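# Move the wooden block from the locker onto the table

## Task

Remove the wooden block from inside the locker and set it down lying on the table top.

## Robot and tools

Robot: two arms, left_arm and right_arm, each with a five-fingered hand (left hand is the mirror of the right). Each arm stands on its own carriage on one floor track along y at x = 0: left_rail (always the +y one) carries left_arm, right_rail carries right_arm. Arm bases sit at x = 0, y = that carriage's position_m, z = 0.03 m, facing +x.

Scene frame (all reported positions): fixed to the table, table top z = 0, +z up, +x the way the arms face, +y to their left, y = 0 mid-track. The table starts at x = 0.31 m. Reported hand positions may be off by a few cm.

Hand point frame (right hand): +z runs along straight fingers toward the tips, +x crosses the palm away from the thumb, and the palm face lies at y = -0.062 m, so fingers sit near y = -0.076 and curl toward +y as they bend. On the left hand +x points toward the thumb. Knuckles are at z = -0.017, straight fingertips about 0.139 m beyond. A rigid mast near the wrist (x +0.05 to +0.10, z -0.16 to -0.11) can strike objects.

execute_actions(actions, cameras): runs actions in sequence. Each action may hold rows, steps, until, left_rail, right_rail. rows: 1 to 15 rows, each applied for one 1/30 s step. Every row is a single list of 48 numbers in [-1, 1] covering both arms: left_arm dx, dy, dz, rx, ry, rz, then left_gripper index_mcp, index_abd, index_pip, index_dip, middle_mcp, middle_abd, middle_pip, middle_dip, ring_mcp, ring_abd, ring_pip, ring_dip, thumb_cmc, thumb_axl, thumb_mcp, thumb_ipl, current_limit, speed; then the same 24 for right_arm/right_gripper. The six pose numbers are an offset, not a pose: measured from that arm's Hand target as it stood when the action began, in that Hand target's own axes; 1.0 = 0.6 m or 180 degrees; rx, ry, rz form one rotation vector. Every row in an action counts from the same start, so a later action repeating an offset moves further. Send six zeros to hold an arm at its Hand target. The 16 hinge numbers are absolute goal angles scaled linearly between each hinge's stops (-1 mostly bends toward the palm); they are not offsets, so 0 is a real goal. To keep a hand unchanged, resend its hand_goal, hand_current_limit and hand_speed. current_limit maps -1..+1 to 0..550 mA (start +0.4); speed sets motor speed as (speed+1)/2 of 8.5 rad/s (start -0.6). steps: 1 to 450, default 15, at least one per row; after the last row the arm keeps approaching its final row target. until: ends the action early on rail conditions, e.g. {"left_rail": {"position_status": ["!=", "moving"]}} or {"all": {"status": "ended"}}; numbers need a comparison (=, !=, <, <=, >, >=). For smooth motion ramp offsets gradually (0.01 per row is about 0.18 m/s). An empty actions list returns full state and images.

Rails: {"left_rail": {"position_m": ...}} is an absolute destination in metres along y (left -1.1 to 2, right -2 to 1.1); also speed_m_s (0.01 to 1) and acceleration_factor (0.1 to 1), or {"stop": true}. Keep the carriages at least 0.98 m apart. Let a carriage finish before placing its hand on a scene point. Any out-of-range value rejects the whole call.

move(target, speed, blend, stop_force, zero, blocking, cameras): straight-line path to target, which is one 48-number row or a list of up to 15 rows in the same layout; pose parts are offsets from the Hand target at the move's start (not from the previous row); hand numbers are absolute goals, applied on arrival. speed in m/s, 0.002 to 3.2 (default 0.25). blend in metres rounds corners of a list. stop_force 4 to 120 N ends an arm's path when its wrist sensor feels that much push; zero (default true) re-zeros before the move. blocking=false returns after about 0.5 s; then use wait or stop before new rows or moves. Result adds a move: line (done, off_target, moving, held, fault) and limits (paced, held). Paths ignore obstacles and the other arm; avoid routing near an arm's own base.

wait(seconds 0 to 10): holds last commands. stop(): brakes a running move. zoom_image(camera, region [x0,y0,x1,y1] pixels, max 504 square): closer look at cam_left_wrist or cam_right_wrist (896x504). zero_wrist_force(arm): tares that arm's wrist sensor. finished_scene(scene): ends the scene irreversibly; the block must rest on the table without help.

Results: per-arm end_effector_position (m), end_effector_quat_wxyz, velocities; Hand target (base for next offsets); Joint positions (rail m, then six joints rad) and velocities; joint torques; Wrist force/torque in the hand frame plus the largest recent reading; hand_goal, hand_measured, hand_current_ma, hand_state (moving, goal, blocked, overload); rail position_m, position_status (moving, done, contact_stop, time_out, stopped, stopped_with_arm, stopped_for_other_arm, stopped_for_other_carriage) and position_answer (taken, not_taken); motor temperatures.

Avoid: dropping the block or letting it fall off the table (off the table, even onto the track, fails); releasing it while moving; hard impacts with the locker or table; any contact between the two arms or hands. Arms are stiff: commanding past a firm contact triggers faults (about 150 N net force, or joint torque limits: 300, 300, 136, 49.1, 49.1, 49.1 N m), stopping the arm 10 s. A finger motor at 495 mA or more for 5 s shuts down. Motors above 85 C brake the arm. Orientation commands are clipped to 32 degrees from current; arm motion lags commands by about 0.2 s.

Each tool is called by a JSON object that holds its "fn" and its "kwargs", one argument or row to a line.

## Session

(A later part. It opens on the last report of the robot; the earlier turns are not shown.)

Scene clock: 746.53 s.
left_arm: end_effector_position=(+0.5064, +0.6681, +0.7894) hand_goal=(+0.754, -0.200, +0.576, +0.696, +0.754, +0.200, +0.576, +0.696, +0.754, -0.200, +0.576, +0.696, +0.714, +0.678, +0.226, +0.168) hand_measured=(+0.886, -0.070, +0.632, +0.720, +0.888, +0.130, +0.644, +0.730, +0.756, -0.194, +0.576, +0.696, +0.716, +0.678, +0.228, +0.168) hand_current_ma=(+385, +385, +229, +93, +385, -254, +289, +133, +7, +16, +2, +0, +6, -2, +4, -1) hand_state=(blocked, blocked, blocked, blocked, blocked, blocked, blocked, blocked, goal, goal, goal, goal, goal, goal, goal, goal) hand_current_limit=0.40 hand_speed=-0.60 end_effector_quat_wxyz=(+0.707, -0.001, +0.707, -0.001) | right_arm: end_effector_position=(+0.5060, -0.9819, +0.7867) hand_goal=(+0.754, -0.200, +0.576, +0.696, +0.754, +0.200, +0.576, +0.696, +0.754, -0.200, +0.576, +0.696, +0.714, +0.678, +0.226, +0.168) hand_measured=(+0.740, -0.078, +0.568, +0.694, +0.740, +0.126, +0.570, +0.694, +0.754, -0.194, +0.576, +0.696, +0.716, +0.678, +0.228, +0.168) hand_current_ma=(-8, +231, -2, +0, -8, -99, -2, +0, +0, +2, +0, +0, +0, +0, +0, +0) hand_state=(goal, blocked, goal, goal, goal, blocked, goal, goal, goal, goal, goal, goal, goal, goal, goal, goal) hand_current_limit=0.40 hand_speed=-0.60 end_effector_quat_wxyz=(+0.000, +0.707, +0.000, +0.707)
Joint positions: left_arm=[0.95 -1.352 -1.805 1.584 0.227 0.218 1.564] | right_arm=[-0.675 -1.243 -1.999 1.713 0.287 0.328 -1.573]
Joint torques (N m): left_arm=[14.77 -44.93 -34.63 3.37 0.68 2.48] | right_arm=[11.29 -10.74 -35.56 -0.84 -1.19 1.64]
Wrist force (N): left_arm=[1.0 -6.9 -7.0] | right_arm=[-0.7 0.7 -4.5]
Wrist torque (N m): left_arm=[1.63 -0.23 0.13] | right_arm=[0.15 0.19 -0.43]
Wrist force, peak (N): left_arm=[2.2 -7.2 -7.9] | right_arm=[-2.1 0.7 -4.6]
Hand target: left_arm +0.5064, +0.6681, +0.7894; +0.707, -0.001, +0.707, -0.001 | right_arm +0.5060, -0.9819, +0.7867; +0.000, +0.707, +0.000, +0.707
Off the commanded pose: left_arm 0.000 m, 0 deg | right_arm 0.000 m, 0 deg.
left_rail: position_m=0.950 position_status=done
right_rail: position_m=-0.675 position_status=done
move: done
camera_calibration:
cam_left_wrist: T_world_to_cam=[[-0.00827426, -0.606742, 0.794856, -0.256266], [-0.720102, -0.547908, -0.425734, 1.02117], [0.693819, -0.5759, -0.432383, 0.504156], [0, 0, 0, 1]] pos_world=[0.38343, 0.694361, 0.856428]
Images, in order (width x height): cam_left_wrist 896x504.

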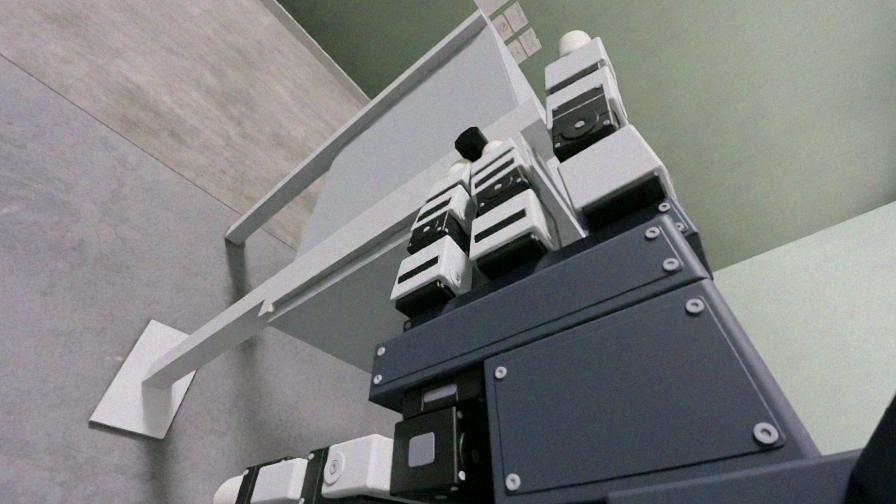

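{"fn": "execute_actions", "kwargs": {
  "actions": [
    {"rows":[[0,0.01,0,0,0,0,0.5,-0.2,0.4,0.6,0.5,0.2,0.4,0.6,0.754,-0.2,0.576,0.696,0.714,0.678,0.226,0.168,0.76,-0.6,0,0,0,0,0,0,0.754,-0.2,0.576,0.696,0.754,0.2,0.576,0.696,0.754,-0.2,0.576,0.696,0.714,0.678,0.226,0.168,0.4,-0.6]],"steps":30}
  ],
  "cameras": ["cam_left_wrist"]
}}

Scene clock: 812.53 s.
left_arm: end_effector_position=(+0.5064, +0.6741, +0.7894) hand_goal=(+0.500, -0.200, +0.400, +0.600, +0.500, +0.200, +0.400, +0.600, +0.754, -0.200, +0.576, +0.696, +0.714, +0.678, +0.226, +0.168) hand_measured=(+0.898, -0.070, +0.632, +0.670, +0.912, +0.128, +0.644, +0.688, +0.756, -0.194, +0.576, +0.696, +0.716, +0.678, +0.228, +0.168) hand_current_ma=(+484, +484, +484, +295, +484, -262, +484, +388, +7, +16, +2, +0, +6, -2, +4, -1) hand_state=(blocked, blocked, blocked, blocked, blocked, blocked, blocked, blocked, goal, goal, goal, goal, goal, goal, goal, goal) hand_current_limit=0.76 hand_speed=-0.60 end_effector_quat_wxyz=(+0.707, -0.001, +0.707, -0.001) | right_arm: end_effector_position=(+0.5060, -0.9819, +0.7867) hand_goal=(+0.754, -0.200, +0.576, +0.696, +0.754, +0.200, +0.576, +0.696, +0.754, -0.200, +0.576, +0.696, +0.714, +0.678, +0.226, +0.168) hand_measured=(+0.740, -0.078, +0.568, +0.694, +0.740, +0.126, +0.570, +0.694, +0.754, -0.194, +0.576, +0.696, +0.716, +0.678, +0.228, +0.168) hand_current_ma=(-8, +231, -2, +0, -8, -99, -2, +0, +0, +2, +0, +0, +0, +0, +0, +0) hand_state=(goal, blocked, goal, goal, goal, blocked, goal, goal, goal, goal, goal, goal, goal, goal, goal, goal) hand_current_limit=0.40 hand_speed=-0.60 end_effector_quat_wxyz=(+0.000, +0.707, +0.000, +0.707)
Joint positions: left_arm=[0.95 -1.349 -1.814 1.59 0.229 0.221 1.564] | right_arm=[-0.675 -1.243 -1.999 1.713 0.287 0.328 -1.573]
Joint torques (N m): left_arm=[16.1 -44.2 -34.7 3.4 0.29 2.33] | right_arm=[11.28 -11.34 -35.6 -0.73 -1.08 1.39]
Wrist force (N): left_arm=[1.2 -7.8 -10.3] | right_arm=[-1.3 0.7 -4.3]
Wrist torque (N m): left_arm=[2.04 -0.18 0.11] | right_arm=[0.13 0.24 -0.45]
Wrist force, peak (N): left_arm=[2.4 -8.5 -10.1] | right_arm=[-1.3 0.9 -4.7]
Hand target: left_arm +0.5064, +0.6741, +0.7894; +0.707, -0.001, +0.707, -0.001 | right_arm +0.5060, -0.9819, +0.7867; +0.000, +0.707, +0.000, +0.707
Off the commanded pose: left_arm 0.000 m, 0 deg | right_arm 0.000 m, 0 deg.
left_rail: position_m=0.950 position_status=done
right_rail: position_m=-0.675 position_status=done
camera_calibration:
cam_left_wrist: T_world_to_cam=[[-0.00827426, -0.606742, 0.794856, -0.252626], [-0.720102, -0.547908, -0.425734, 1.02445], [0.693819, -0.5759, -0.432383, 0.507612], [0, 0, 0, 1]] pos_world=[0.38343, 0.700361, 0.856428]
Images, in order (width x height): cam_left_wrist 896x504.

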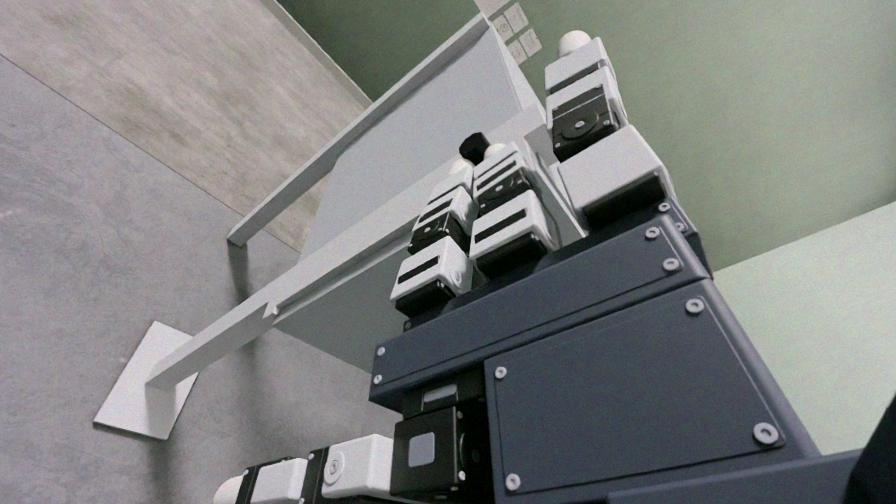

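{"fn": "move", "kwargs": {
  "target": [
    [0,-0.0767,0,0,0,0,0.754,-0.1,0.576,0.696,0.754,0.1,0.576,0.696,0.754,-0.2,0.576,0.696,0.714,0.678,0.226,0.168,0.4,-0.6,0,0,0,0,0,0,0.754,0.2,0.576,0.696,0.754,-0.15,0.576,0.696,0.754,-0.2,0.576,0.696,0.714,0.678,0.226,0.168,0.4,-0.6],
    [0,-0.0767,0,0,0,0,0.754,0.2,0.576,0.696,0.754,-0.15,0.576,0.696,0.754,-0.2,0.576,0.696,0.714,0.678,0.226,0.168,0.4,-0.6,0,0.005,-0.01,0,0,0,0.754,0.2,0.576,0.696,0.754,-0.15,0.576,0.696,0.754,-0.2,0.576,0.696,0.714,0.678,0.226,0.168,0.4,-0.6],
    [0,-0.0567,-0.1433,0,0,0,0.754,0.2,0.576,0.696,0.754,-0.15,0.576,0.696,0.754,-0.2,0.576,0.696,0.714,0.678,0.226,0.168,0.4,-0.6,0,0.005,-0.1433,0,0,0,0.754,0.2,0.576,0.696,0.754,-0.15,0.576,0.696,0.754,-0.2,0.576,0.696,0.714,0.678,0.226,0.168,0.4,-0.6],
    [0,0.1767,-0.01,0.5,0,0,0.754,0,0.576,-0.6,0.754,0,0.576,-0.6,0.0,0,-0.3,-0.17,0.714,0.678,0.226,0.168,0.76,-0.2,0,0.005,-0.1433,0,0,0,0.754,0.2,0.576,0.696,0.754,-0.15,0.576,0.696,0.754,-0.2,0.576,0.696,0.714,0.678,0.226,0.168,0.4,-0.6]
  ],
  "speed": [0.1,0.1,0.15,0.4],
  "cameras": ["cam_left_wrist"]
}}

Scene clock: 873.87 s.
left_arm: end_effector_position=(+0.5003, +0.7801, +0.7891) hand_goal=(+0.754, +0.000, +0.576, -0.600, +0.754, +0.000, +0.576, -0.600, +0.000, +0.000, -0.300, -0.170, +0.714, +0.678, +0.226, +0.168) hand_measured=(+0.752, +0.012, +0.574, -0.598, +0.752, +0.002, +0.574, -0.598, +0.002, +0.002, -0.298, -0.168, +0.716, +0.678, +0.228, +0.168) hand_current_ma=(-6, +34, -9, +8, -5, +4, -8, +8, +6, +2, +9, +7, +5, -2, +4, -1) hand_state=(goal, goal, goal, goal, goal, goal, goal, goal, goal, goal, goal, goal, goal, goal, goal, goal) hand_current_limit=0.76 hand_speed=-0.20 end_effector_quat_wxyz=(+0.500, +0.499, +0.500, -0.501) | right_arm: end_effector_position=(+0.4200, -0.9849, +0.7867) hand_goal=(+0.754, +0.200, +0.576, +0.696, +0.754, -0.150, +0.576, +0.696, +0.754, -0.200, +0.576, +0.696, +0.714, +0.678, +0.226, +0.168) hand_measured=(+0.752, +0.202, +0.574, +0.694, +0.752, -0.138, +0.574, +0.694, +0.754, -0.194, +0.576, +0.696, +0.716, +0.678, +0.228, +0.168) hand_current_ma=(-1, +0, -1, +0, +0, +4, +0, +0, +0, +2, +0, +0, +0, +0, +0, +0) hand_state=(goal, goal, goal, goal, goal, goal, goal, goal, goal, goal, goal, goal, goal, goal, goal, goal) hand_current_limit=0.40 hand_speed=-0.60 end_effector_quat_wxyz=(+0.000, +0.707, +0.000, +0.707)
Joint positions: left_arm=[0.95 -0.242 -1.856 1.622 0.225 2.899 1.561] | right_arm=[-0.675 -1.574 -2.11 1.766 0.338 -0.003 -1.566]
Joint torques (N m): left_arm=[10.03 3.1 -48.42 -4.13 3.35 -2.44] | right_arm=[-10.41 -5.45 -34.01 -2.85 -2.11 1.7]
Wrist force (N): left_arm=[2.0 -1.3 -2.5] | right_arm=[-2.6 -0.7 -3.1]
Wrist torque (N m): left_arm=[0.17 -0.21 0.29] | right_arm=[0.24 0.19 -0.54]
Wrist force, peak (N): left_arm=[2.8 3.0 -45.6] | right_arm=[-1.9 0.8 -4.7]
Hand target: left_arm +0.5003, +0.7801, +0.7891; +0.500, +0.499, +0.500, -0.501 | right_arm +0.4200, -0.9849, +0.7867; +0.000, +0.707, +0.000, +0.707
Off the commanded pose: left_arm 0.000 m, 0 deg | right_arm 0.000 m, 0 deg.
left_rail: position_m=0.950 position_status=done
right_rail: position_m=-0.675 position_status=done
move: done
camera_calibration:
cam_left_wrist: T_world_to_cam=[[-0.607581, 0.010768, 0.794185, -0.369543], [-0.547492, 0.718719, -0.428597, 0.00576558], [-0.57541, -0.695218, -0.430784, 1.29965], [0, 0, 0, 1]] pos_world=[0.52646, 0.903373, 0.855825]
Images, in order (width x height): cam_left_wrist 896x504.

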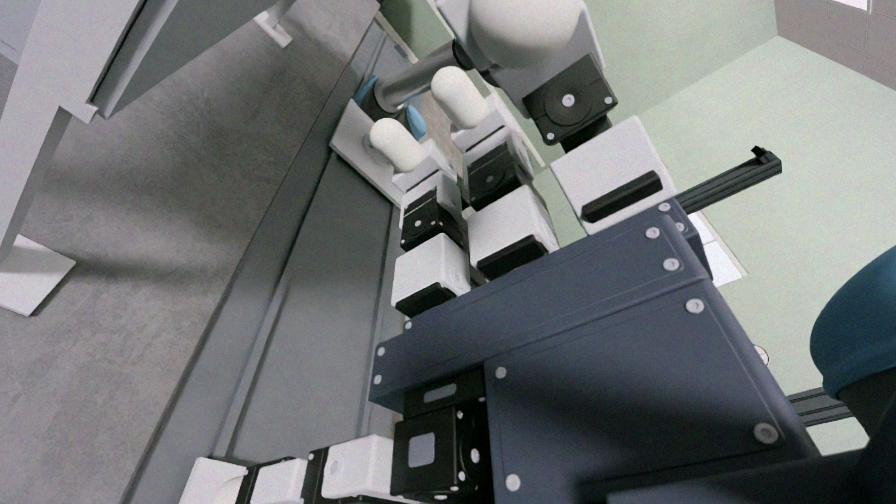

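{"fn": "move", "kwargs": {
  "target": [
    [0.001,0.183,0.133,0,0,0,0.754,0,0.576,-0.6,0.754,0,0.576,-0.6,0.0,0,-0.3,-0.17,0.714,0.678,0.226,0.168,0.76,-0.2,0,0,0,0,0,0,0.754,0.2,0.576,0.696,0.754,-0.15,0.576,0.696,0.754,-0.2,0.576,0.696,0.714,0.678,0.226,0.168,0.4,-0.6],
    [0.001,0.167,0.25,0,0,0,0.754,0,0.576,-0.6,0.754,0,0.576,-0.6,0.0,0,-0.3,-0.17,0.714,0.678,0.226,0.168,0.76,-0.2,0,0,0,0,0,0,0.754,0.2,0.576,0.696,0.754,-0.15,0.576,0.696,0.754,-0.2,0.576,0.696,0.714,0.678,0.226,0.168,0.4,-0.6]
  ],
  "speed": 0.2,
  "cameras": ["cam_left_wrist"]
}}

Scene clock: 894.40 s.
left_arm: end_effector_position=(+0.6005, +0.6304, +0.7888) hand_goal=(+0.754, +0.000, +0.576, -0.600, +0.754, +0.000, +0.576, -0.600, +0.000, +0.000, -0.300, -0.170, +0.714, +0.678, +0.226, +0.168) hand_measured=(+0.752, +0.012, +0.574, -0.598, +0.752, +0.002, +0.574, -0.598, +0.002, +0.002, -0.298, -0.168, +0.716, +0.678, +0.228, +0.168) hand_current_ma=(-6, +34, -8, +7, -5, +4, -8, +8, +6, +2, +8, +7, +5, -2, +4, -1) hand_state=(goal, goal, goal, goal, goal, goal, goal, goal, goal, goal, goal, goal, goal, goal, goal, goal) hand_current_limit=0.76 hand_speed=-0.20 end_effector_quat_wxyz=(+0.500, +0.499, +0.500, -0.501) | right_arm: end_effector_position=(+0.4200, -0.9849, +0.7867) hand_goal=(+0.754, +0.200, +0.576, +0.696, +0.754, -0.150, +0.576, +0.696, +0.754, -0.200, +0.576, +0.696, +0.714, +0.678, +0.226, +0.168) hand_measured=(+0.752, +0.202, +0.574, +0.694, +0.752, -0.138, +0.574, +0.694, +0.754, -0.194, +0.576, +0.696, +0.716, +0.678, +0.228, +0.168) hand_current_ma=(-1, +0, -1, +0, +0, +4, +0, +0, +0, +2, +0, +0, +0, +0, +0, +0) hand_state=(goal, goal, goal, goal, goal, goal, goal, goal, goal, goal, goal, goal, goal, goal, goal, goal) hand_current_limit=0.40 hand_speed=-0.60 end_effector_quat_wxyz=(+0.000, +0.707, +0.000, +0.707)
Joint positions: left_arm=[0.95 -0.482 -1.686 1.49 0.192 2.659 1.566] | right_arm=[-0.675 -1.574 -2.11 1.766 0.336 -0.003 -1.564]
Joint torques (N m): left_arm=[-13.97 -11.87 -48.99 1.56 -3.98 2.07] | right_arm=[-10 -4.38 -34.53 -2.6 -1.97 2.07]
Wrist force (N): left_arm=[1.5 -1.2 -2.7] | right_arm=[-2.4 -1.0 -3.0]
Wrist torque (N m): left_arm=[0.25 -0.14 0.15] | right_arm=[0.18 0.15 -0.54]
Wrist force, peak (N): left_arm=[2.1 -1.5 -3.5] | right_arm=[-2.9 -1.1 -3.2]
Hand target: left_arm +0.6006, +0.6302, +0.7888; +0.500, +0.499, +0.500, -0.501 | right_arm +0.4200, -0.9849, +0.7867; +0.000, +0.707, +0.000, +0.707
Off the commanded pose: left_arm 0.000 m, 0 deg | right_arm 0.000 m, 0 deg.
left_rail: position_m=0.950 position_status=done
right_rail: position_m=-0.675 position_status=done
move: done
camera_calibration:
cam_left_wrist: T_world_to_cam=[[-0.607624, 0.0108249, 0.794151, -0.306799], [-0.547444, 0.718718, -0.42866, 0.168184], [-0.575411, -0.695217, -0.430784, 1.25303], [0, 0, 0, 1]] pos_world=[0.62666, 0.753573, 0.855525]
Images, in order (width x height): cam_left_wrist 896x504.

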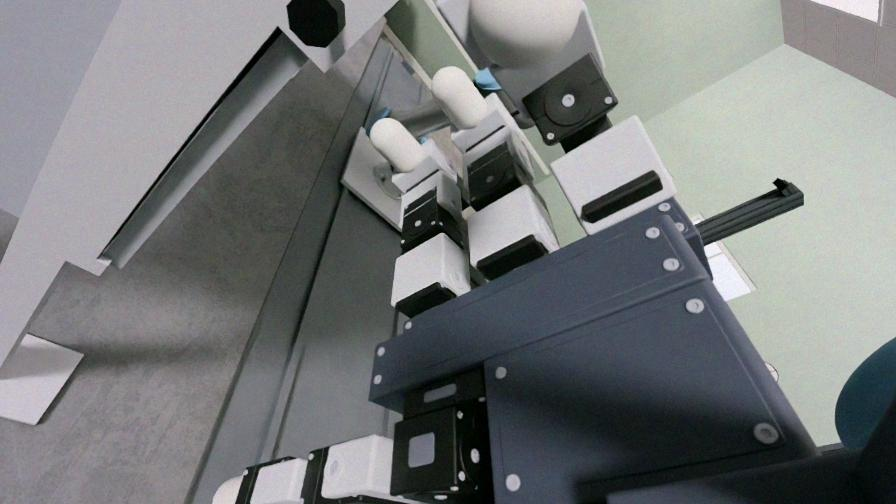

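{"fn": "move", "kwargs": {
  "target": [0.001,0.114,0.012,0,0,0,0.754,0,0.576,-0.6,0.754,0,0.576,-0.6,0.0,0,-0.3,-0.17,0.714,0.678,0.226,0.168,0.76,-0.2,0,0,0,0,0,0,0.754,0.2,0.576,0.696,0.754,-0.15,0.576,0.696,0.754,-0.2,0.576,0.696,0.714,0.678,0.226,0.168,0.4,-0.6],
  "speed": 0.08,
  "stop_force": 15,
  "cameras": ["cam_left_wrist"]
}}

{"fn": "zoom_image", "kwargs": {
  "camera": "cam_left_wrist",
  "region": [320, 0, 520, 200]
}}

Scene clock: 917.13 s.
left_arm: end_effector_position=(+0.6668, +0.6234, +0.7880) hand_goal=(+0.754, +0.000, +0.576, -0.600, +0.754, +0.000, +0.576, -0.600, +0.000, +0.000, -0.300, -0.170, +0.714, +0.678, +0.226, +0.168) hand_measured=(+0.804, +0.012, +0.562, -0.656, +0.794, +0.004, +0.566, -0.652, +0.002, +0.002, -0.298, -0.168, +0.716, +0.678, +0.228, +0.168) hand_current_ma=(+221, +36, -51, -234, +171, +8, -31, -214, +6, +2, +8, +7, +4, -2, +4, -1) hand_state=(blocked, goal, goal, blocked, blocked, goal, goal, blocked, goal, goal, goal, goal, goal, goal, goal, goal) hand_current_limit=0.76 hand_speed=-0.20 end_effector_quat_wxyz=(+0.501, +0.499, +0.500, -0.501) | right_arm: end_effector_position=(+0.4200, -0.9849, +0.7867) hand_goal=(+0.754, +0.200, +0.576, +0.696, +0.754, -0.150, +0.576, +0.696, +0.754, -0.200, +0.576, +0.696, +0.714, +0.678, +0.226, +0.168) hand_measured=(+0.752, +0.202, +0.574, +0.694, +0.752, -0.138, +0.574, +0.694, +0.754, -0.194, +0.576, +0.696, +0.716, +0.678, +0.228, +0.168) hand_current_ma=(-1, +0, -1, +0, +0, +4, +0, +0, +0, +2, +0, +0, +0, +0, +0, +0) hand_state=(goal, goal, goal, goal, goal, goal, goal, goal, goal, goal, goal, goal, goal, goal, goal, goal) hand_current_limit=0.40 hand_speed=-0.60 end_effector_quat_wxyz=(+0.000, +0.707, +0.000, +0.707)
Joint positions: left_arm=[0.95 -0.438 -1.573 1.385 0.182 2.703 1.565] | right_arm=[-0.675 -1.574 -2.11 1.766 0.335 -0.003 -1.562]
Joint torques (N m): left_arm=[-20.23 -56.6 -36.46 -6.43 -5.51 -2.21] | right_arm=[-10.81 -3.39 -34.79 -3.05 -2.06 1.81]
Wrist force (N): left_arm=[2.1 -7.1 -17.6] | right_arm=[-2.8 -1.2 -3.3]
Wrist torque (N m): left_arm=[1.60 -0.08 0.36] | right_arm=[0.19 0.21 -0.58]
Wrist force, peak (N): left_arm=[2.4 -13.0 -28.7] | right_arm=[-2.8 -1.2 -3.3]
Hand target: left_arm +0.6668, +0.6234, +0.7880; +0.501, +0.499, +0.500, -0.501 (not the last commanded pose) | right_arm +0.4200, -0.9849, +0.7867; +0.000, +0.707, +0.000, +0.707
Off the commanded pose: left_arm 0.002 m, 0 deg | right_arm 0.000 m, 0 deg.
left_rail: position_m=0.950 position_status=done
right_rail: position_m=-0.675 position_status=done
move: contact (left_arm)
camera_calibration:
cam_left_wrist: T_world_to_cam=[[-0.607669, 0.0109085, 0.794115, -0.265803], [-0.547522, 0.718549, -0.428843, 0.209504], [-0.575289, -0.695391, -0.430668, 1.28591], [0, 0, 0, 1]] pos_world=[0.69296, 0.746574, 0.854724]
Images, in order (width x height): cam_left_wrist 896x504.

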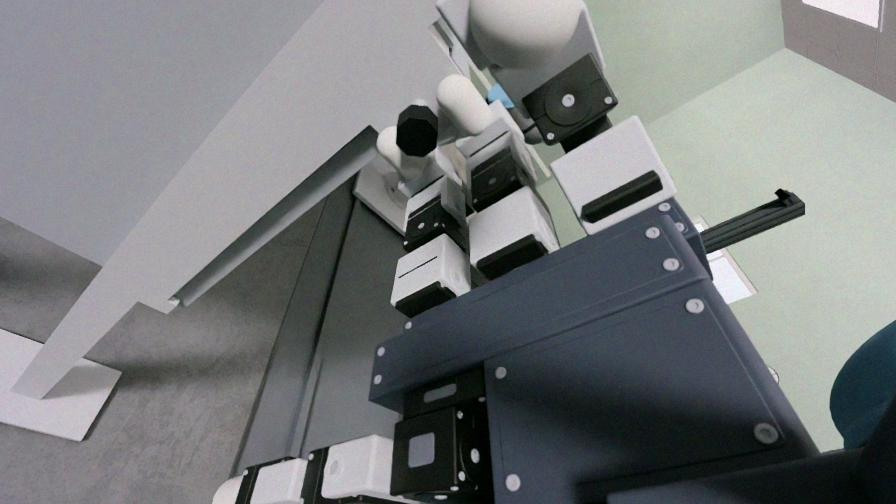

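Scaled by 2.520.

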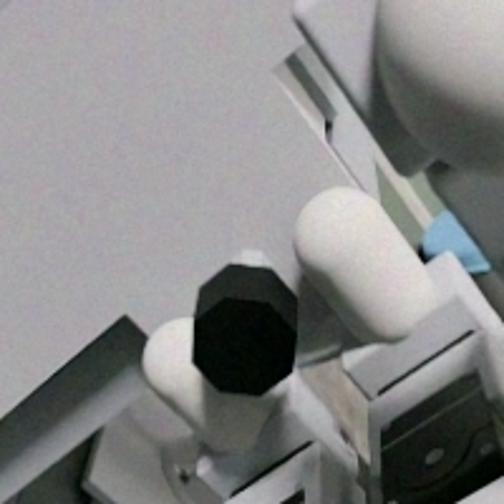

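{"fn": "move", "kwargs": {
  "target": [
    [0,-0.05,-0.012,0,0,0,0.754,0,0.576,-0.6,0.754,0,0.576,-0.6,0.0,0,-0.3,-0.17,0.714,0.678,0.226,0.168,0.76,-0.2,0,0,0,0,0,0,0.754,0.2,0.576,0.696,0.754,-0.15,0.576,0.696,0.754,-0.2,0.576,0.696,0.714,0.678,0.226,0.168,0.4,-0.6],
    [0,0.014,-0.012,0,0,0,0.754,0,0.576,-0.6,0.754,0,0.576,-0.6,0.0,0,-0.3,-0.17,0.714,0.678,0.226,0.168,0.76,-0.2,0,0,0,0,0,0,0.754,0.2,0.576,0.696,0.754,-0.15,0.576,0.696,0.754,-0.2,0.576,0.696,0.714,0.678,0.226,0.168,0.4,-0.6]
  ],
  "speed": 0.08,
  "cameras": ["cam_left_wrist"]
}}

{"fn": "zoom_image", "kwargs": {
  "camera": "cam_left_wrist",
  "region": [320, 0, 520, 200]
}}

Scene clock: 953.43 s.
left_arm: end_effector_position=(+0.6750, +0.6306, +0.7880) hand_goal=(+0.754, +0.000, +0.576, -0.600, +0.754, +0.000, +0.576, -0.600, +0.000, +0.000, -0.300, -0.170, +0.714, +0.678, +0.226, +0.168) hand_measured=(+0.756, +0.012, +0.574, -0.602, +0.756, +0.004, +0.574, -0.602, +0.002, +0.002, -0.298, -0.168, +0.716, +0.678, +0.228, +0.168) hand_current_ma=(+8, +34, -9, -8, +6, +8, -9, -8, +6, +2, +8, +7, +4, -2, +4, -1) hand_state=(goal, goal, goal, goal, goal, goal, goal, goal, goal, goal, goal, goal, goal, goal, goal, goal) hand_current_limit=0.76 hand_speed=-0.20 end_effector_quat_wxyz=(+0.501, +0.499, +0.500, -0.501) | right_arm: end_effector_position=(+0.4200, -0.9849, +0.7867) hand_goal=(+0.754, +0.200, +0.576, +0.696, +0.754, -0.150, +0.576, +0.696, +0.754, -0.200, +0.576, +0.696, +0.714, +0.678, +0.226, +0.168) hand_measured=(+0.752, +0.202, +0.574, +0.694, +0.752, -0.138, +0.574, +0.694, +0.754, -0.194, +0.576, +0.696, +0.716, +0.678, +0.228, +0.168) hand_current_ma=(-1, +0, -1, +0, +0, +4, +0, +0, +0, +2, +0, +0, +0, +0, +0, +0) hand_state=(goal, goal, goal, goal, goal, goal, goal, goal, goal, goal, goal, goal, goal, goal, goal, goal) hand_current_limit=0.40 hand_speed=-0.60 end_effector_quat_wxyz=(+0.000, +0.707, +0.000, +0.707)
Joint positions: left_arm=[0.95 -0.42 -1.561 1.373 0.182 2.721 1.564] | right_arm=[-0.675 -1.574 -2.111 1.766 0.333 -0.003 -1.561]
Joint torques (N m): left_arm=[7.68 -25.73 -50 1.85 3.48 2.28] | right_arm=[-9.05 -4.54 -34.24 -3.01 -2.05 1.41]
Wrist force (N): left_arm=[2.4 -0.9 -2.2] | right_arm=[-3.1 -0.6 -2.8]
Wrist torque (N m): left_arm=[0.23 -0.23 0.35] | right_arm=[0.23 0.22 -0.59]
Wrist force, peak (N): left_arm=[2.6 -7.5 -18.0] | right_arm=[-3.4 -0.9 -3.1]
Hand target: left_arm +0.6752, +0.6306, +0.7880; +0.501, +0.499, +0.500, -0.501 | right_arm +0.4200, -0.9849, +0.7867; +0.000, +0.707, +0.000, +0.707
Off the commanded pose: left_arm 0.000 m, 0 deg | right_arm 0.000 m, 0 deg.
left_rail: position_m=0.950 position_status=done
right_rail: position_m=-0.675 position_status=done
move: done
camera_calibration:
cam_left_wrist: T_world_to_cam=[[-0.607624, 0.0109636, 0.794149, -0.260922], [-0.547547, 0.718519, -0.428862, 0.208832], [-0.575314, -0.69542, -0.430586, 1.29557], [0, 0, 0, 1]] pos_world=[0.70116, 0.753774, 0.854624]
Images, in order (width x height): cam_left_wrist 896x504.

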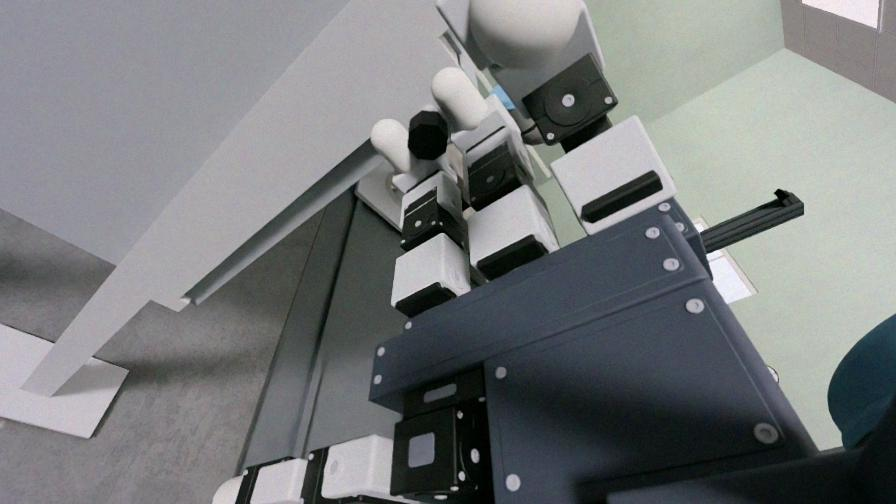

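Scaled by 2.520.

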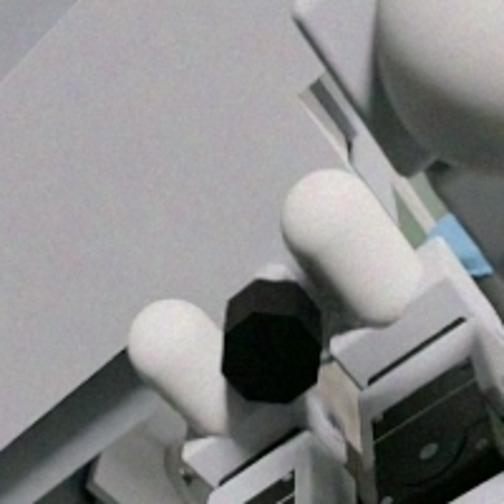

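{"fn": "move", "kwargs": {
  "target": [0,0,0.0145,0,0,0,0.754,0,0.576,-0.6,0.754,0,0.576,-0.6,0.0,0,-0.3,-0.17,0.714,0.678,0.226,0.168,0.76,-0.2,0,0,0,0,0,0,0.754,0.2,0.576,0.696,0.754,-0.15,0.576,0.696,0.754,-0.2,0.576,0.696,0.714,0.678,0.226,0.168,0.4,-0.6],
  "speed": 0.015,
  "stop_force": 6,
  "cameras": []
}}

{"fn": "execute_actions", "kwargs": {
  "actions": [
    {"rows":[[0,0,0,0,0,0,0.754,-0.35,0.576,-0.6,0.754,0.35,0.576,-0.6,0.0,0,-0.3,-0.17,0.714,0.678,0.226,0.168,0.4,-0.6,0,0,0,0,0,0,0.754,0.2,0.576,0.696,0.754,-0.15,0.576,0.696,0.754,-0.2,0.576,0.696,0.714,0.678,0.226,0.168,0.4,-0.6]],"steps":25}
  ],
  "cameras": ["cam_left_wrist"]
}}

{"fn": "zoom_image", "kwargs": {
  "camera": "cam_left_wrist",
  "region": [320, 0, 520, 200]
}}

Scene clock: 972.63 s.
left_arm: end_effector_position=(+0.6753, +0.6247, +0.7880) hand_goal=(+0.754, +0.000, +0.576, -0.600, +0.754, +0.000, +0.576, -0.600, +0.000, +0.000, -0.300, -0.170, +0.714, +0.678, +0.226, +0.168) hand_measured=(+0.758, +0.010, +0.570, -0.608, +0.756, +0.004, +0.572, -0.602, +0.002, +0.002, -0.298, -0.168, +0.716, +0.678, +0.228, +0.168) hand_current_ma=(+15, +27, -21, -29, +7, +8, -9, -8, +6, +2, +8, +7, +4, -2, +4, -1) hand_state=(goal, goal, goal, goal, goal, goal, goal, goal, goal, goal, goal, goal, goal, goal, goal, goal) hand_current_limit=0.76 hand_speed=-0.20 end_effector_quat_wxyz=(+0.500, +0.499, +0.500, -0.501) | right_arm: end_effector_position=(+0.4200, -0.9849, +0.7867) hand_goal=(+0.754, +0.200, +0.576, +0.696, +0.754, -0.150, +0.576, +0.696, +0.754, -0.200, +0.576, +0.696, +0.714, +0.678, +0.226, +0.168) hand_measured=(+0.752, +0.202, +0.574, +0.694, +0.752, -0.138, +0.574, +0.694, +0.754, -0.194, +0.576, +0.696, +0.716, +0.678, +0.228, +0.168) hand_current_ma=(-1, +0, -1, +0, +0, +4, +0, +0, +0, +2, +0, +0, +0, +0, +0, +0) hand_state=(goal, goal, goal, goal, goal, goal, goal, goal, goal, goal, goal, goal, goal, goal, goal, goal) hand_current_limit=0.40 hand_speed=-0.60 end_effector_quat_wxyz=(+0.000, +0.707, +0.000, +0.707)
Joint positions: left_arm=[0.95 -0.429 -1.559 1.371 0.182 2.711 1.565] | right_arm=[-0.675 -1.574 -2.111 1.767 0.332 -0.003 -1.559]
Joint torques (N m): left_arm=[7.92 -64.59 -36.37 -4.51 3.32 1.5] | right_arm=[-9.34 -4.35 -34.47 -2.75 -2.15 2.33]
Wrist force (N): left_arm=[2.4 -1.1 -3.7] | right_arm=[-2.8 -1.1 -2.8]
Wrist torque (N m): left_arm=[0.36 -0.14 0.32] | right_arm=[0.16 0.19 -0.58]
Wrist force, peak (N): left_arm=[3.6 -5.1 -22.9] | right_arm=[-2.9 -0.9 -3.3]
Hand target: left_arm +0.6752, +0.6247, +0.7880; +0.501, +0.499, +0.500, -0.501 (not the last commanded pose) | right_arm +0.4200, -0.9849, +0.7867; +0.000, +0.707, +0.000, +0.707
Off the commanded pose: left_arm 0.003 m, 0 deg | right_arm 0.000 m, 0 deg.
left_rail: position_m=0.950 position_status=done
right_rail: position_m=-0.675 position_status=done
move: contact (left_arm)
No camera images: "cameras" was empty.

Scene clock: 973.67 s.
left_arm: end_effector_position=(+0.6752, +0.6248, +0.7880) hand_goal=(+0.754, -0.350, +0.576, -0.600, +0.754, +0.350, +0.576, -0.600, +0.000, +0.000, -0.300, -0.170, +0.714, +0.678, +0.226, +0.168) hand_measured=(+0.754, -0.066, +0.568, -0.612, +0.754, +0.086, +0.570, -0.614, +0.002, +0.002, -0.298, -0.168, +0.716, +0.678, +0.228, +0.168) hand_current_ma=(+1, +385, -24, -41, -1, -385, -23, -50, +6, +2, +8, +7, +4, -2, +4, -1) hand_state=(goal, blocked, goal, goal, goal, blocked, goal, goal, goal, goal, goal, goal, goal, goal, goal, goal) hand_current_limit=0.40 hand_speed=-0.60 end_effector_quat_wxyz=(+0.501, +0.499, +0.500, -0.501) | right_arm: end_effector_position=(+0.4200, -0.9849, +0.7867) hand_goal=(+0.754, +0.200, +0.576, +0.696, +0.754, -0.150, +0.576, +0.696, +0.754, -0.200, +0.576, +0.696, +0.714, +0.678, +0.226, +0.168) hand_measured=(+0.752, +0.202, +0.574, +0.694, +0.752, -0.138, +0.574, +0.694, +0.754, -0.194, +0.576, +0.696, +0.716, +0.678, +0.228, +0.168) hand_current_ma=(-1, +0, -1, +0, +0, +4, +0, +0, +0, +2, +0, +0, +0, +0, +0, +0) hand_state=(goal, goal, goal, goal, goal, goal, goal, goal, goal, goal, goal, goal, goal, goal, goal, goal) hand_current_limit=0.40 hand_speed=-0.60 end_effector_quat_wxyz=(+0.000, +0.707, +0.000, +0.707)
Joint positions: left_arm=[0.95 -0.429 -1.559 1.371 0.182 2.711 1.565] | right_arm=[-0.675 -1.574 -2.111 1.767 0.331 -0.003 -1.558]
Joint torques (N m): left_arm=[-13.3 -55.32 -36.31 -3.62 0.75 0.66] | right_arm=[-9.54 -3.36 -34.62 -2.94 -1.88 1.69]
Wrist force (N): left_arm=[2.5 -2.8 -13.5] | right_arm=[-2.7 -1.1 -2.8]
Wrist torque (N m): left_arm=[1.13 -0.19 0.26] | right_arm=[0.16 0.16 -0.56]
Wrist force, peak (N): left_arm=[1.7 -3.2 -14.0] | right_arm=[-3.3 -1.2 -3.1]
Hand target: left_arm +0.6752, +0.6247, +0.7880; +0.501, +0.499, +0.500, -0.501 | right_arm +0.4200, -0.9849, +0.7867; +0.000, +0.707, +0.000, +0.707
Off the commanded pose: left_arm 0.000 m, 0 deg | right_arm 0.000 m, 0 deg.
left_rail: position_m=0.950 position_status=done
right_rail: position_m=-0.675 position_status=done
camera_calibration:
cam_left_wrist: T_world_to_cam=[[-0.607669, 0.0109085, 0.794115, -0.260635], [-0.547522, 0.718549, -0.428843, 0.213054], [-0.575289, -0.695391, -0.430668, 1.29168], [0, 0, 0, 1]] pos_world=[0.70136, 0.747974, 0.854624]
Images, in order (width x height): cam_left_wrist 896x504.

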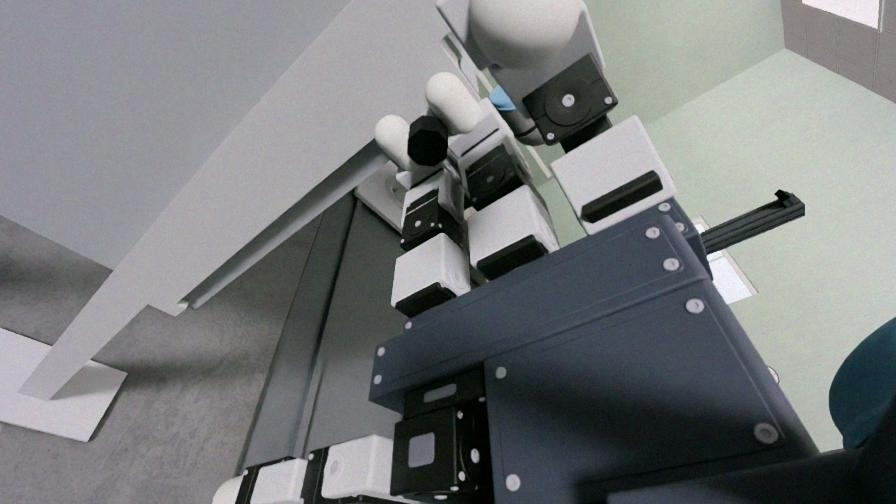

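Scaled by 2.520.

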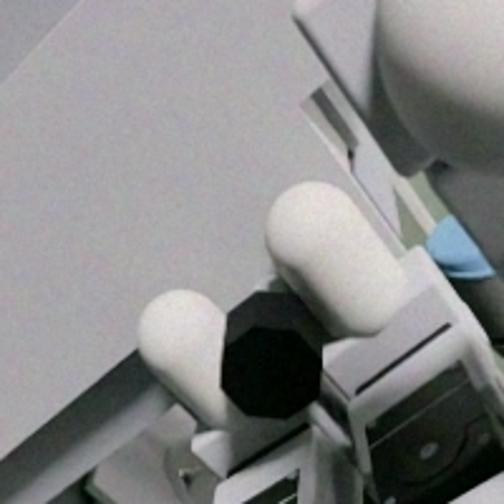

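{"fn": "execute_actions", "kwargs": {
  "actions": [
    {"rows":[[0,0,0,0,0,0,0.754,-0.4,0.576,-0.75,0.754,0.4,0.576,-0.75,0.0,0,-0.3,-0.17,0.714,0.678,0.226,0.168,0.76,-0.6,0,0,0,0,0,0,0.754,0.2,0.576,0.696,0.754,-0.15,0.576,0.696,0.754,-0.2,0.576,0.696,0.714,0.678,0.226,0.168,0.4,-0.6]],"steps":10}
  ]
}}

{"fn": "move", "kwargs": {
  "target": [0,0,-0.05,0,0,0,0.754,-0.4,0.576,-0.75,0.754,0.4,0.576,-0.75,0.0,0,-0.3,-0.17,0.714,0.678,0.226,0.168,0.76,-0.6,0,0,0,0,0,0,0.754,0.2,0.576,0.696,0.754,-0.15,0.576,0.696,0.754,-0.2,0.576,0.696,0.714,0.678,0.226,0.168,0.4,-0.6],
  "speed": 0.03,
  "stop_force": 50,
  "cameras": ["cam_left_wrist"]
}}

{"fn": "zoom_image", "kwargs": {
  "camera": "cam_left_wrist",
  "region": [320, 0, 520, 200]
}}

Scene clock: 991.67 s.
left_arm: end_effector_position=(+0.6752, +0.6246, +0.7880) hand_goal=(+0.754, -0.400, +0.576, -0.750, +0.754, +0.400, +0.576, -0.750, +0.000, +0.000, -0.300, -0.170, +0.714, +0.678, +0.226, +0.168) hand_measured=(+0.750, -0.104, +0.586, -0.698, +0.750, +0.122, +0.584, -0.696, +0.002, +0.002, -0.298, -0.168, +0.716, +0.678, +0.228, +0.168) hand_current_ma=(-15, +484, +33, +217, -12, -484, +29, +227, +6, +2, +8, +7, +4, -2, +4, -1) hand_state=(goal, blocked, goal, blocked, goal, blocked, goal, blocked, goal, goal, goal, goal, goal, goal, goal, goal) hand_current_limit=0.76 hand_speed=-0.60 end_effector_quat_wxyz=(+0.501, +0.499, +0.500, -0.501) | right_arm: end_effector_position=(+0.4200, -0.9849, +0.7867) hand_goal=(+0.754, +0.200, +0.576, +0.696, +0.754, -0.150, +0.576, +0.696, +0.754, -0.200, +0.576, +0.696, +0.714, +0.678, +0.226, +0.168) hand_measured=(+0.752, +0.202, +0.574, +0.694, +0.752, -0.138, +0.574, +0.694, +0.754, -0.194, +0.576, +0.696, +0.716, +0.678, +0.228, +0.168) hand_current_ma=(-1, +0, -1, +0, +0, +4, +0, +0, +0, +2, +0, +0, +0, +0, +0, +0) hand_state=(goal, goal, goal, goal, goal, goal, goal, goal, goal, goal, goal, goal, goal, goal, goal, goal) hand_current_limit=0.40 hand_speed=-0.60 end_effector_quat_wxyz=(+0.000, +0.707, +0.000, +0.707)
Joint positions: left_arm=[0.95 -0.43 -1.559 1.371 0.182 2.711 1.565] | right_arm=[-0.675 -1.574 -2.111 1.767 0.331 -0.003 -1.558]
Joint torques (N m): left_arm=[-5.91 -29.31 -36.25 -1.01 0.35 -1.41] | right_arm=[-9.47 -4.11 -34.63 -2.95 -2.14 1.63]
Wrist force (N): left_arm=[1.7 3.7 6.0] | right_arm=[-2.9 -1.2 -2.7]
Wrist torque (N m): left_arm=[-0.42 -0.20 0.30] | right_arm=[0.15 0.20 -0.59]
Wrist force, peak (N): left_arm=[1.8 -3.1 -14.8] | right_arm=[-3.3 -1.1 -2.8]
Hand target: left_arm +0.6752, +0.6246, +0.7880; +0.501, +0.499, +0.500, -0.501 | right_arm +0.4200, -0.9849, +0.7867; +0.000, +0.707, +0.000, +0.707
Off the commanded pose: left_arm 0.000 m, 0 deg | right_arm 0.000 m, 0 deg.
left_rail: position_m=0.950 position_status=done
right_rail: position_m=-0.675 position_status=done

Scene clock: 993.80 s.
left_arm: end_effector_position=(+0.6752, +0.6547, +0.7879) hand_goal=(+0.754, -0.400, +0.576, -0.750, +0.754, +0.400, +0.576, -0.750, +0.000, +0.000, -0.300, -0.170, +0.714, +0.678, +0.226, +0.168) hand_measured=(+0.766, -0.102, +0.584, -0.746, +0.762, +0.132, +0.582, -0.746, +0.002, +0.002, -0.298, -0.168, +0.716, +0.678, +0.228, +0.168) hand_current_ma=(+46, +484, +26, +13, +27, -484, +18, +13, +6, +2, +8, +7, +4, -2, +4, -1) hand_state=(goal, blocked, goal, goal, goal, blocked, goal, goal, goal, goal, goal, goal, goal, goal, goal, goal) hand_current_limit=0.76 hand_speed=-0.60 end_effector_quat_wxyz=(+0.501, +0.499, +0.500, -0.501) | right_arm: end_effector_position=(+0.4200, -0.9849, +0.7867) hand_goal=(+0.754, +0.200, +0.576, +0.696, +0.754, -0.150, +0.576, +0.696, +0.754, -0.200, +0.576, +0.696, +0.714, +0.678, +0.226, +0.168) hand_measured=(+0.752, +0.202, +0.574, +0.694, +0.752, -0.138, +0.574, +0.694, +0.754, -0.194, +0.576, +0.696, +0.716, +0.678, +0.228, +0.168) hand_current_ma=(-1, +0, -1, +0, +0, +4, +0, +0, +0, +2, +0, +0, +0, +0, +0, +0) hand_state=(goal, goal, goal, goal, goal, goal, goal, goal, goal, goal, goal, goal, goal, goal, goal, goal) hand_current_limit=0.40 hand_speed=-0.60 end_effector_quat_wxyz=(+0.000, +0.707, +0.000, +0.707)
Joint positions: left_arm=[0.95 -0.381 -1.565 1.377 0.181 2.76 1.564] | right_arm=[-0.675 -1.574 -2.111 1.767 0.329 -0.003 -1.557]
Joint torques (N m): left_arm=[9.31 -63.6 -36.39 -4.26 3.26 -2.4] | right_arm=[-11.05 -5.03 -34.41 -2.97 -2.18 1.76]
Wrist force (N): left_arm=[2.5 -0.9 -1.9] | right_arm=[-2.6 -0.8 -2.7]
Wrist torque (N m): left_arm=[0.36 -0.23 0.39] | right_arm=[0.18 0.17 -0.57]
Wrist force, peak (N): left_arm=[3.2 9.5 25.0] | right_arm=[-3.0 -1.0 -3.3]
Hand target: left_arm +0.6752, +0.6547, +0.7879; +0.501, +0.499, +0.500, -0.501 | right_arm +0.4200, -0.9849, +0.7867; +0.000, +0.707, +0.000, +0.707
Off the commanded pose: left_arm 0.000 m, 0 deg | right_arm 0.000 m, 0 deg.
left_rail: position_m=0.950 position_status=done
right_rail: position_m=-0.675 position_status=done
move: done
camera_calibration:
cam_left_wrist: T_world_to_cam=[[-0.607669, 0.0109085, 0.794115, -0.260962], [-0.547522, 0.718549, -0.428843, 0.191497], [-0.575289, -0.695391, -0.430668, 1.31254], [0, 0, 0, 1]] pos_world=[0.70136, 0.777974, 0.854624]
Images, in order (width x height): cam_left_wrist 896x504.

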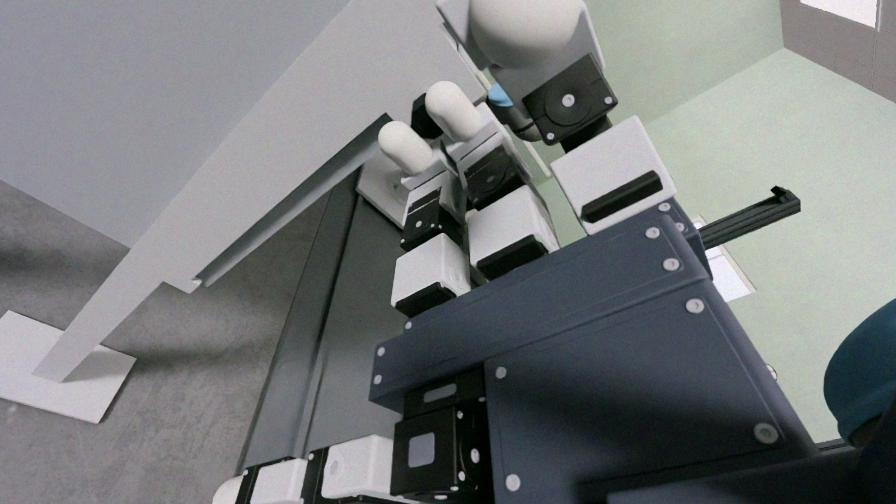

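Scaled by 2.520.

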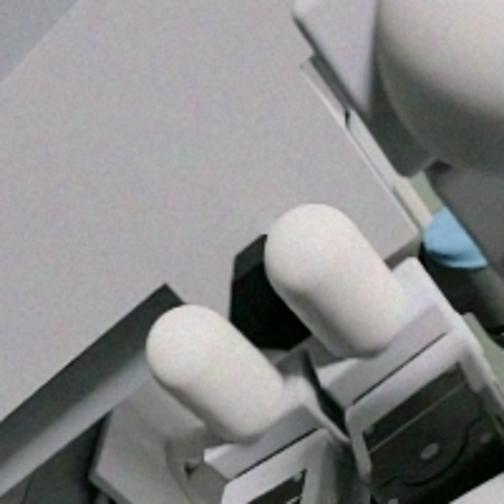

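{"fn": "execute_actions", "kwargs": {
  "actions": []
}}

Scene clock: 1044.93 s.
left_arm: end_effector_position=(+0.6752, +0.6547, +0.7879) hand_goal=(+0.754, -0.400, +0.576, -0.750, +0.754, +0.400, +0.576, -0.750, +0.000, +0.000, -0.300, -0.170, +0.714, +0.678, +0.226, +0.168) hand_measured=(+0.766, -0.102, +0.584, -0.746, +0.762, +0.132, +0.582, -0.746, +0.002, +0.002, -0.298, -0.168, +0.716, +0.678, +0.228, +0.168) hand_current_ma=(+46, +484, +26, +13, +27, -484, +18, +13, +6, +2, +8, +7, +4, -2, +4, -1) hand_state=(goal, blocked, goal, goal, goal, blocked, goal, goal, goal, goal, goal, goal, goal, goal, goal, goal) hand_current_limit=0.76 hand_speed=-0.60 end_effector_quat_wxyz=(+0.501, +0.499, +0.500, -0.501) | right_arm: end_effector_position=(+0.4200, -0.9849, +0.7867) hand_goal=(+0.754, +0.200, +0.576, +0.696, +0.754, -0.150, +0.576, +0.696, +0.754, -0.200, +0.576, +0.696, +0.714, +0.678, +0.226, +0.168) hand_measured=(+0.752, +0.202, +0.574, +0.694, +0.752, -0.138, +0.574, +0.694, +0.754, -0.194, +0.576, +0.696, +0.716, +0.678, +0.228, +0.168) hand_current_ma=(-1, +0, -1, +0, +0, +4, +0, +0, +0, +2, +0, +0, +0, +0, +0, +0) hand_state=(goal, goal, goal, goal, goal, goal, goal, goal, goal, goal, goal, goal, goal, goal, goal, goal) hand_current_limit=0.40 hand_speed=-0.60 end_effector_quat_wxyz=(+0.000, +0.707, +0.000, +0.707)
Joint positions: left_arm=[0.95 -0.381 -1.565 1.377 0.181 2.76 1.564] | right_arm=[-0.675 -1.574 -2.112 1.767 0.329 -0.003 -1.556]
Joint velocities: within noise
Joint torques (N m): left_arm=[10.07 -64.25 -36.04 -4.49 3.27 -2.28] | right_arm=[-10.64 -4.77 -34.24 -2.8 -2.09 1.61]
Motor temperatures (°C): left_arm=[20 23 23 32 32 26] | right_arm=[23 23 24 25 29 28]
Wrist force (N): left_arm=[1.6 -1.4 -2.1] | right_arm=[-3.0 -1.3 -2.7]
Wrist torque (N m): left_arm=[0.30 -0.13 0.33] | right_arm=[0.11 0.20 -0.60]
Wrist force, peak (N): left_arm=[2.3 -1.9 -2.2] | right_arm=[-3.4 -1.0 -2.9]
Hand target: left_arm +0.6752, +0.6547, +0.7879; +0.501, +0.499, +0.500, -0.501 | right_arm +0.4200, -0.9849, +0.7867; +0.000, +0.707, +0.000, +0.707
Off the commanded pose: left_arm 0.000 m, 0 deg | right_arm 0.000 m, 0 deg.
left_rail: position_m=0.950 position_status=done
right_rail: position_m=-0.675 position_status=done
camera_calibration:
cam_left_wrist: T_world_to_cam=[[-0.607669, 0.0109085, 0.794115, -0.260962], [-0.547522, 0.718549, -0.428843, 0.191497], [-0.575289, -0.695391, -0.430668, 1.31254], [0, 0, 0, 1]] pos_world=[0.70136, 0.777974, 0.854624]
cam_right_wrist: T_world_to_cam=[[0.062029, -0.615273, -0.78587, 0.0245389], [-0.723737, 0.514473, -0.459915, 1.12597], [0.687283, 0.597291, -0.413383, 0.752296], [0, 0, 0, 1]] pos_world=[0.296346, -1.01352, 0.848123]

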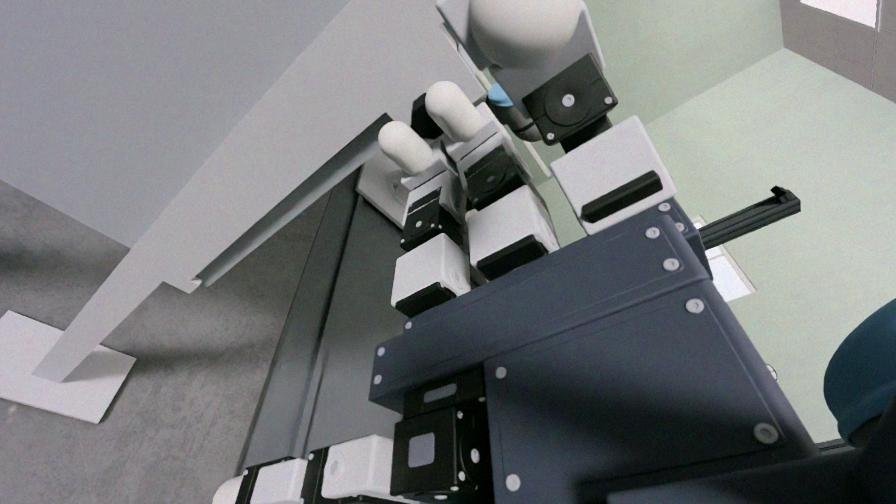

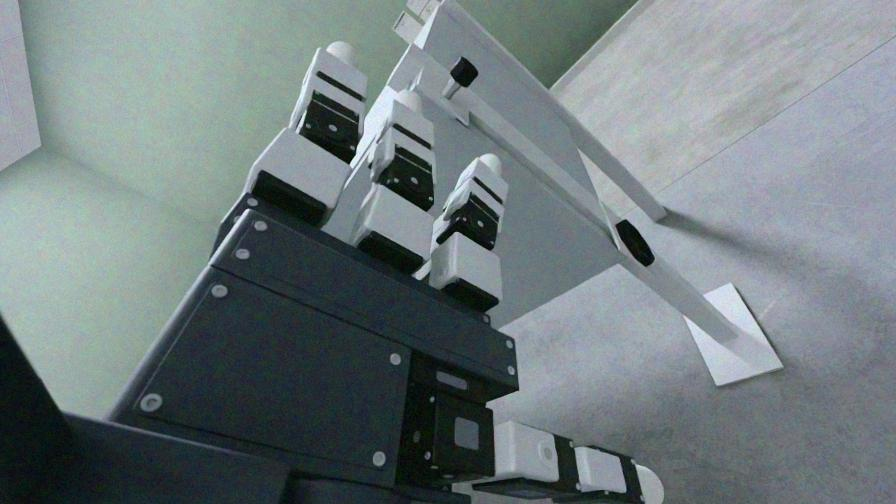

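{"fn": "zoom_image", "kwargs": {
  "camera": "cam_right_wrist",
  "region": [380, 0, 700, 290]
}}

{"fn": "zoom_image", "kwargs": {
  "camera": "cam_left_wrist",
  "region": [300, 50, 600, 260]
}}

Scaled by 1.575.

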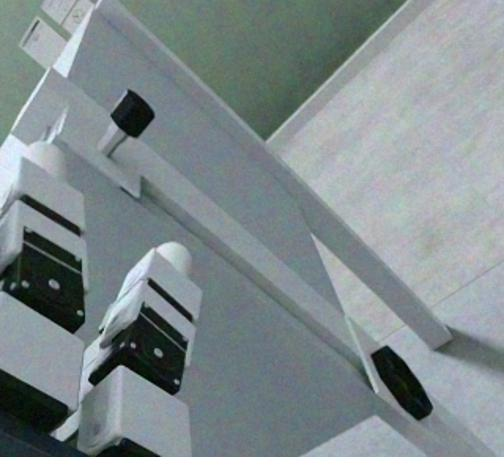

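Scaled by 1.680.

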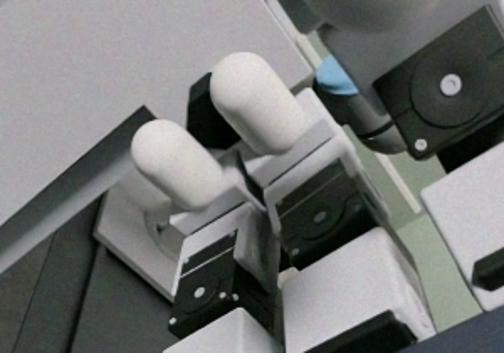

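{"fn": "move", "kwargs": {
  "target": [
    [0,0,0,0,0,0,0.754,0,0.576,-0.75,0.754,0,0.576,-0.75,0.0,0,-0.3,-0.17,0.714,0.678,0.226,0.168,0.6,-0.6,-0.311,0.108,0,0,0,0.5,0.754,0,0.576,0.696,0.754,0,0.576,0.696,0.754,0,0.576,0.696,0.714,0.678,0.226,0.168,0.4,-0.4],
    [0,0,0,0,0,0,0.754,0,0.576,-0.75,0.754,0,0.576,-0.75,0.0,0,-0.3,-0.17,0.714,0.678,0.226,0.168,0.6,-0.6,-0.311,0.108,0,0,0,0.99,0.754,0,0.576,0.696,0.754,0,0.576,0.696,0.754,0,0.576,0.696,0.714,0.678,0.226,0.168,0.4,-0.4]
  ],
  "speed": 0.4,
  "cameras": ["cam_right_wrist"]
}}

Scene clock: 1120.63 s.
left_arm: end_effector_position=(+0.6752, +0.6547, +0.7879) hand_goal=(+0.754, +0.000, +0.576, -0.750, +0.754, +0.000, +0.576, -0.750, +0.000, +0.000, -0.300, -0.170, +0.714, +0.678, +0.226, +0.168) hand_measured=(+0.756, +0.002, +0.580, -0.748, +0.756, +0.012, +0.580, -0.748, +0.002, +0.002, -0.298, -0.168, +0.716, +0.678, +0.228, +0.168) hand_current_ma=(+9, +3, +9, +8, +7, +38, +9, +8, +6, +2, +8, +7, +4, -2, +4, -1) hand_state=(goal, goal, goal, goal, goal, goal, goal, goal, goal, goal, goal, goal, goal, goal, goal, goal) hand_current_limit=0.60 hand_speed=-0.60 end_effector_quat_wxyz=(+0.501, +0.499, +0.500, -0.501) | right_arm: end_effector_position=(+0.4201, -1.0500, +0.6002) hand_goal=(+0.754, +0.000, +0.576, +0.696, +0.754, +0.000, +0.576, +0.696, +0.754, +0.000, +0.576, +0.696, +0.714, +0.678, +0.226, +0.168) hand_measured=(+0.750, -0.002, +0.574, +0.694, +0.750, -0.002, +0.574, +0.694, +0.750, -0.002, +0.576, +0.696, +0.710, +0.678, +0.228, +0.168) hand_current_ma=(-1, +0, -1, +0, -1, +0, +0, +0, -1, +0, +0, +0, -1, +0, +0, +0) hand_state=(goal, goal, goal, goal, goal, goal, goal, goal, goal, goal, goal, goal, goal, goal, goal, goal) hand_current_limit=0.40 hand_speed=-0.40 end_effector_quat_wxyz=(+0.707, -0.011, +0.707, -0.012)
Joint positions: left_arm=[0.95 -0.381 -1.565 1.377 0.181 2.76 1.564] | right_arm=[-0.675 -1.572 -1.447 1.979 1.486 0.001 -0.481]
Joint torques (N m): left_arm=[6.21 -63.66 -38.63 -1.86 3.03 -2.57] | right_arm=[10.74 -31.13 -27.42 5.07 -1.48 1.47]
Wrist force (N): left_arm=[1.9 -0.8 -2.0] | right_arm=[3.2 0.5 -3.3]
Wrist torque (N m): left_arm=[0.24 -0.16 0.36] | right_arm=[0.35 0.02 0.00]
Wrist force, peak (N): left_arm=[2.4 -1.7 -2.3] | right_arm=[3.9 0.9 -3.3]
Hand target: left_arm +0.6752, +0.6547, +0.7879; +0.501, +0.499, +0.500, -0.501 | right_arm +0.4199, -1.0500, +0.6002; +0.707, -0.012, +0.707, -0.011
Off the commanded pose: left_arm 0.000 m, 0 deg | right_arm 0.000 m, 0 deg.
left_rail: position_m=0.950 position_status=done
right_rail: position_m=-0.675 position_status=done
move: done
camera_calibration:
cam_right_wrist: T_world_to_cam=[[0.0634849, 0.640455, 0.765367, 0.224856], [-0.723817, -0.498437, 0.477127, -0.552212], [0.687066, -0.584276, 0.431929, -1.034], [0, 0, 0, 1]] pos_world=[0.296451, -1.02339, 0.537993]
Images, in order (width x height): cam_right_wrist 896x504.

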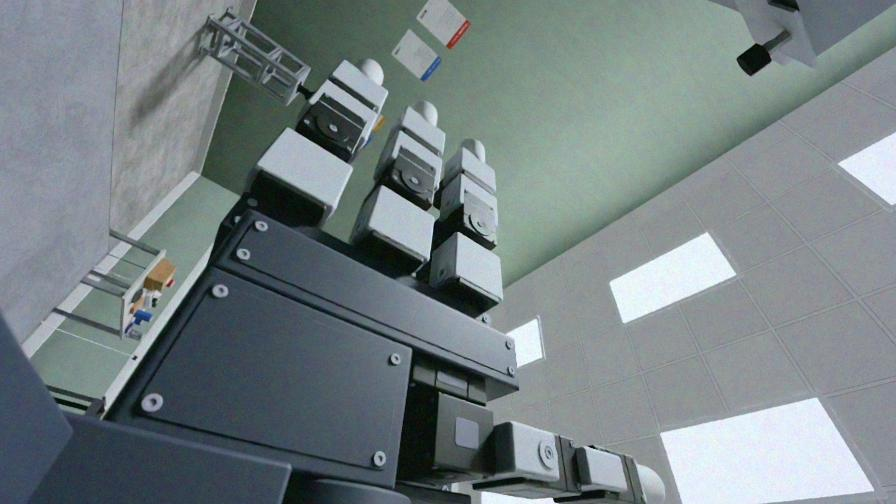

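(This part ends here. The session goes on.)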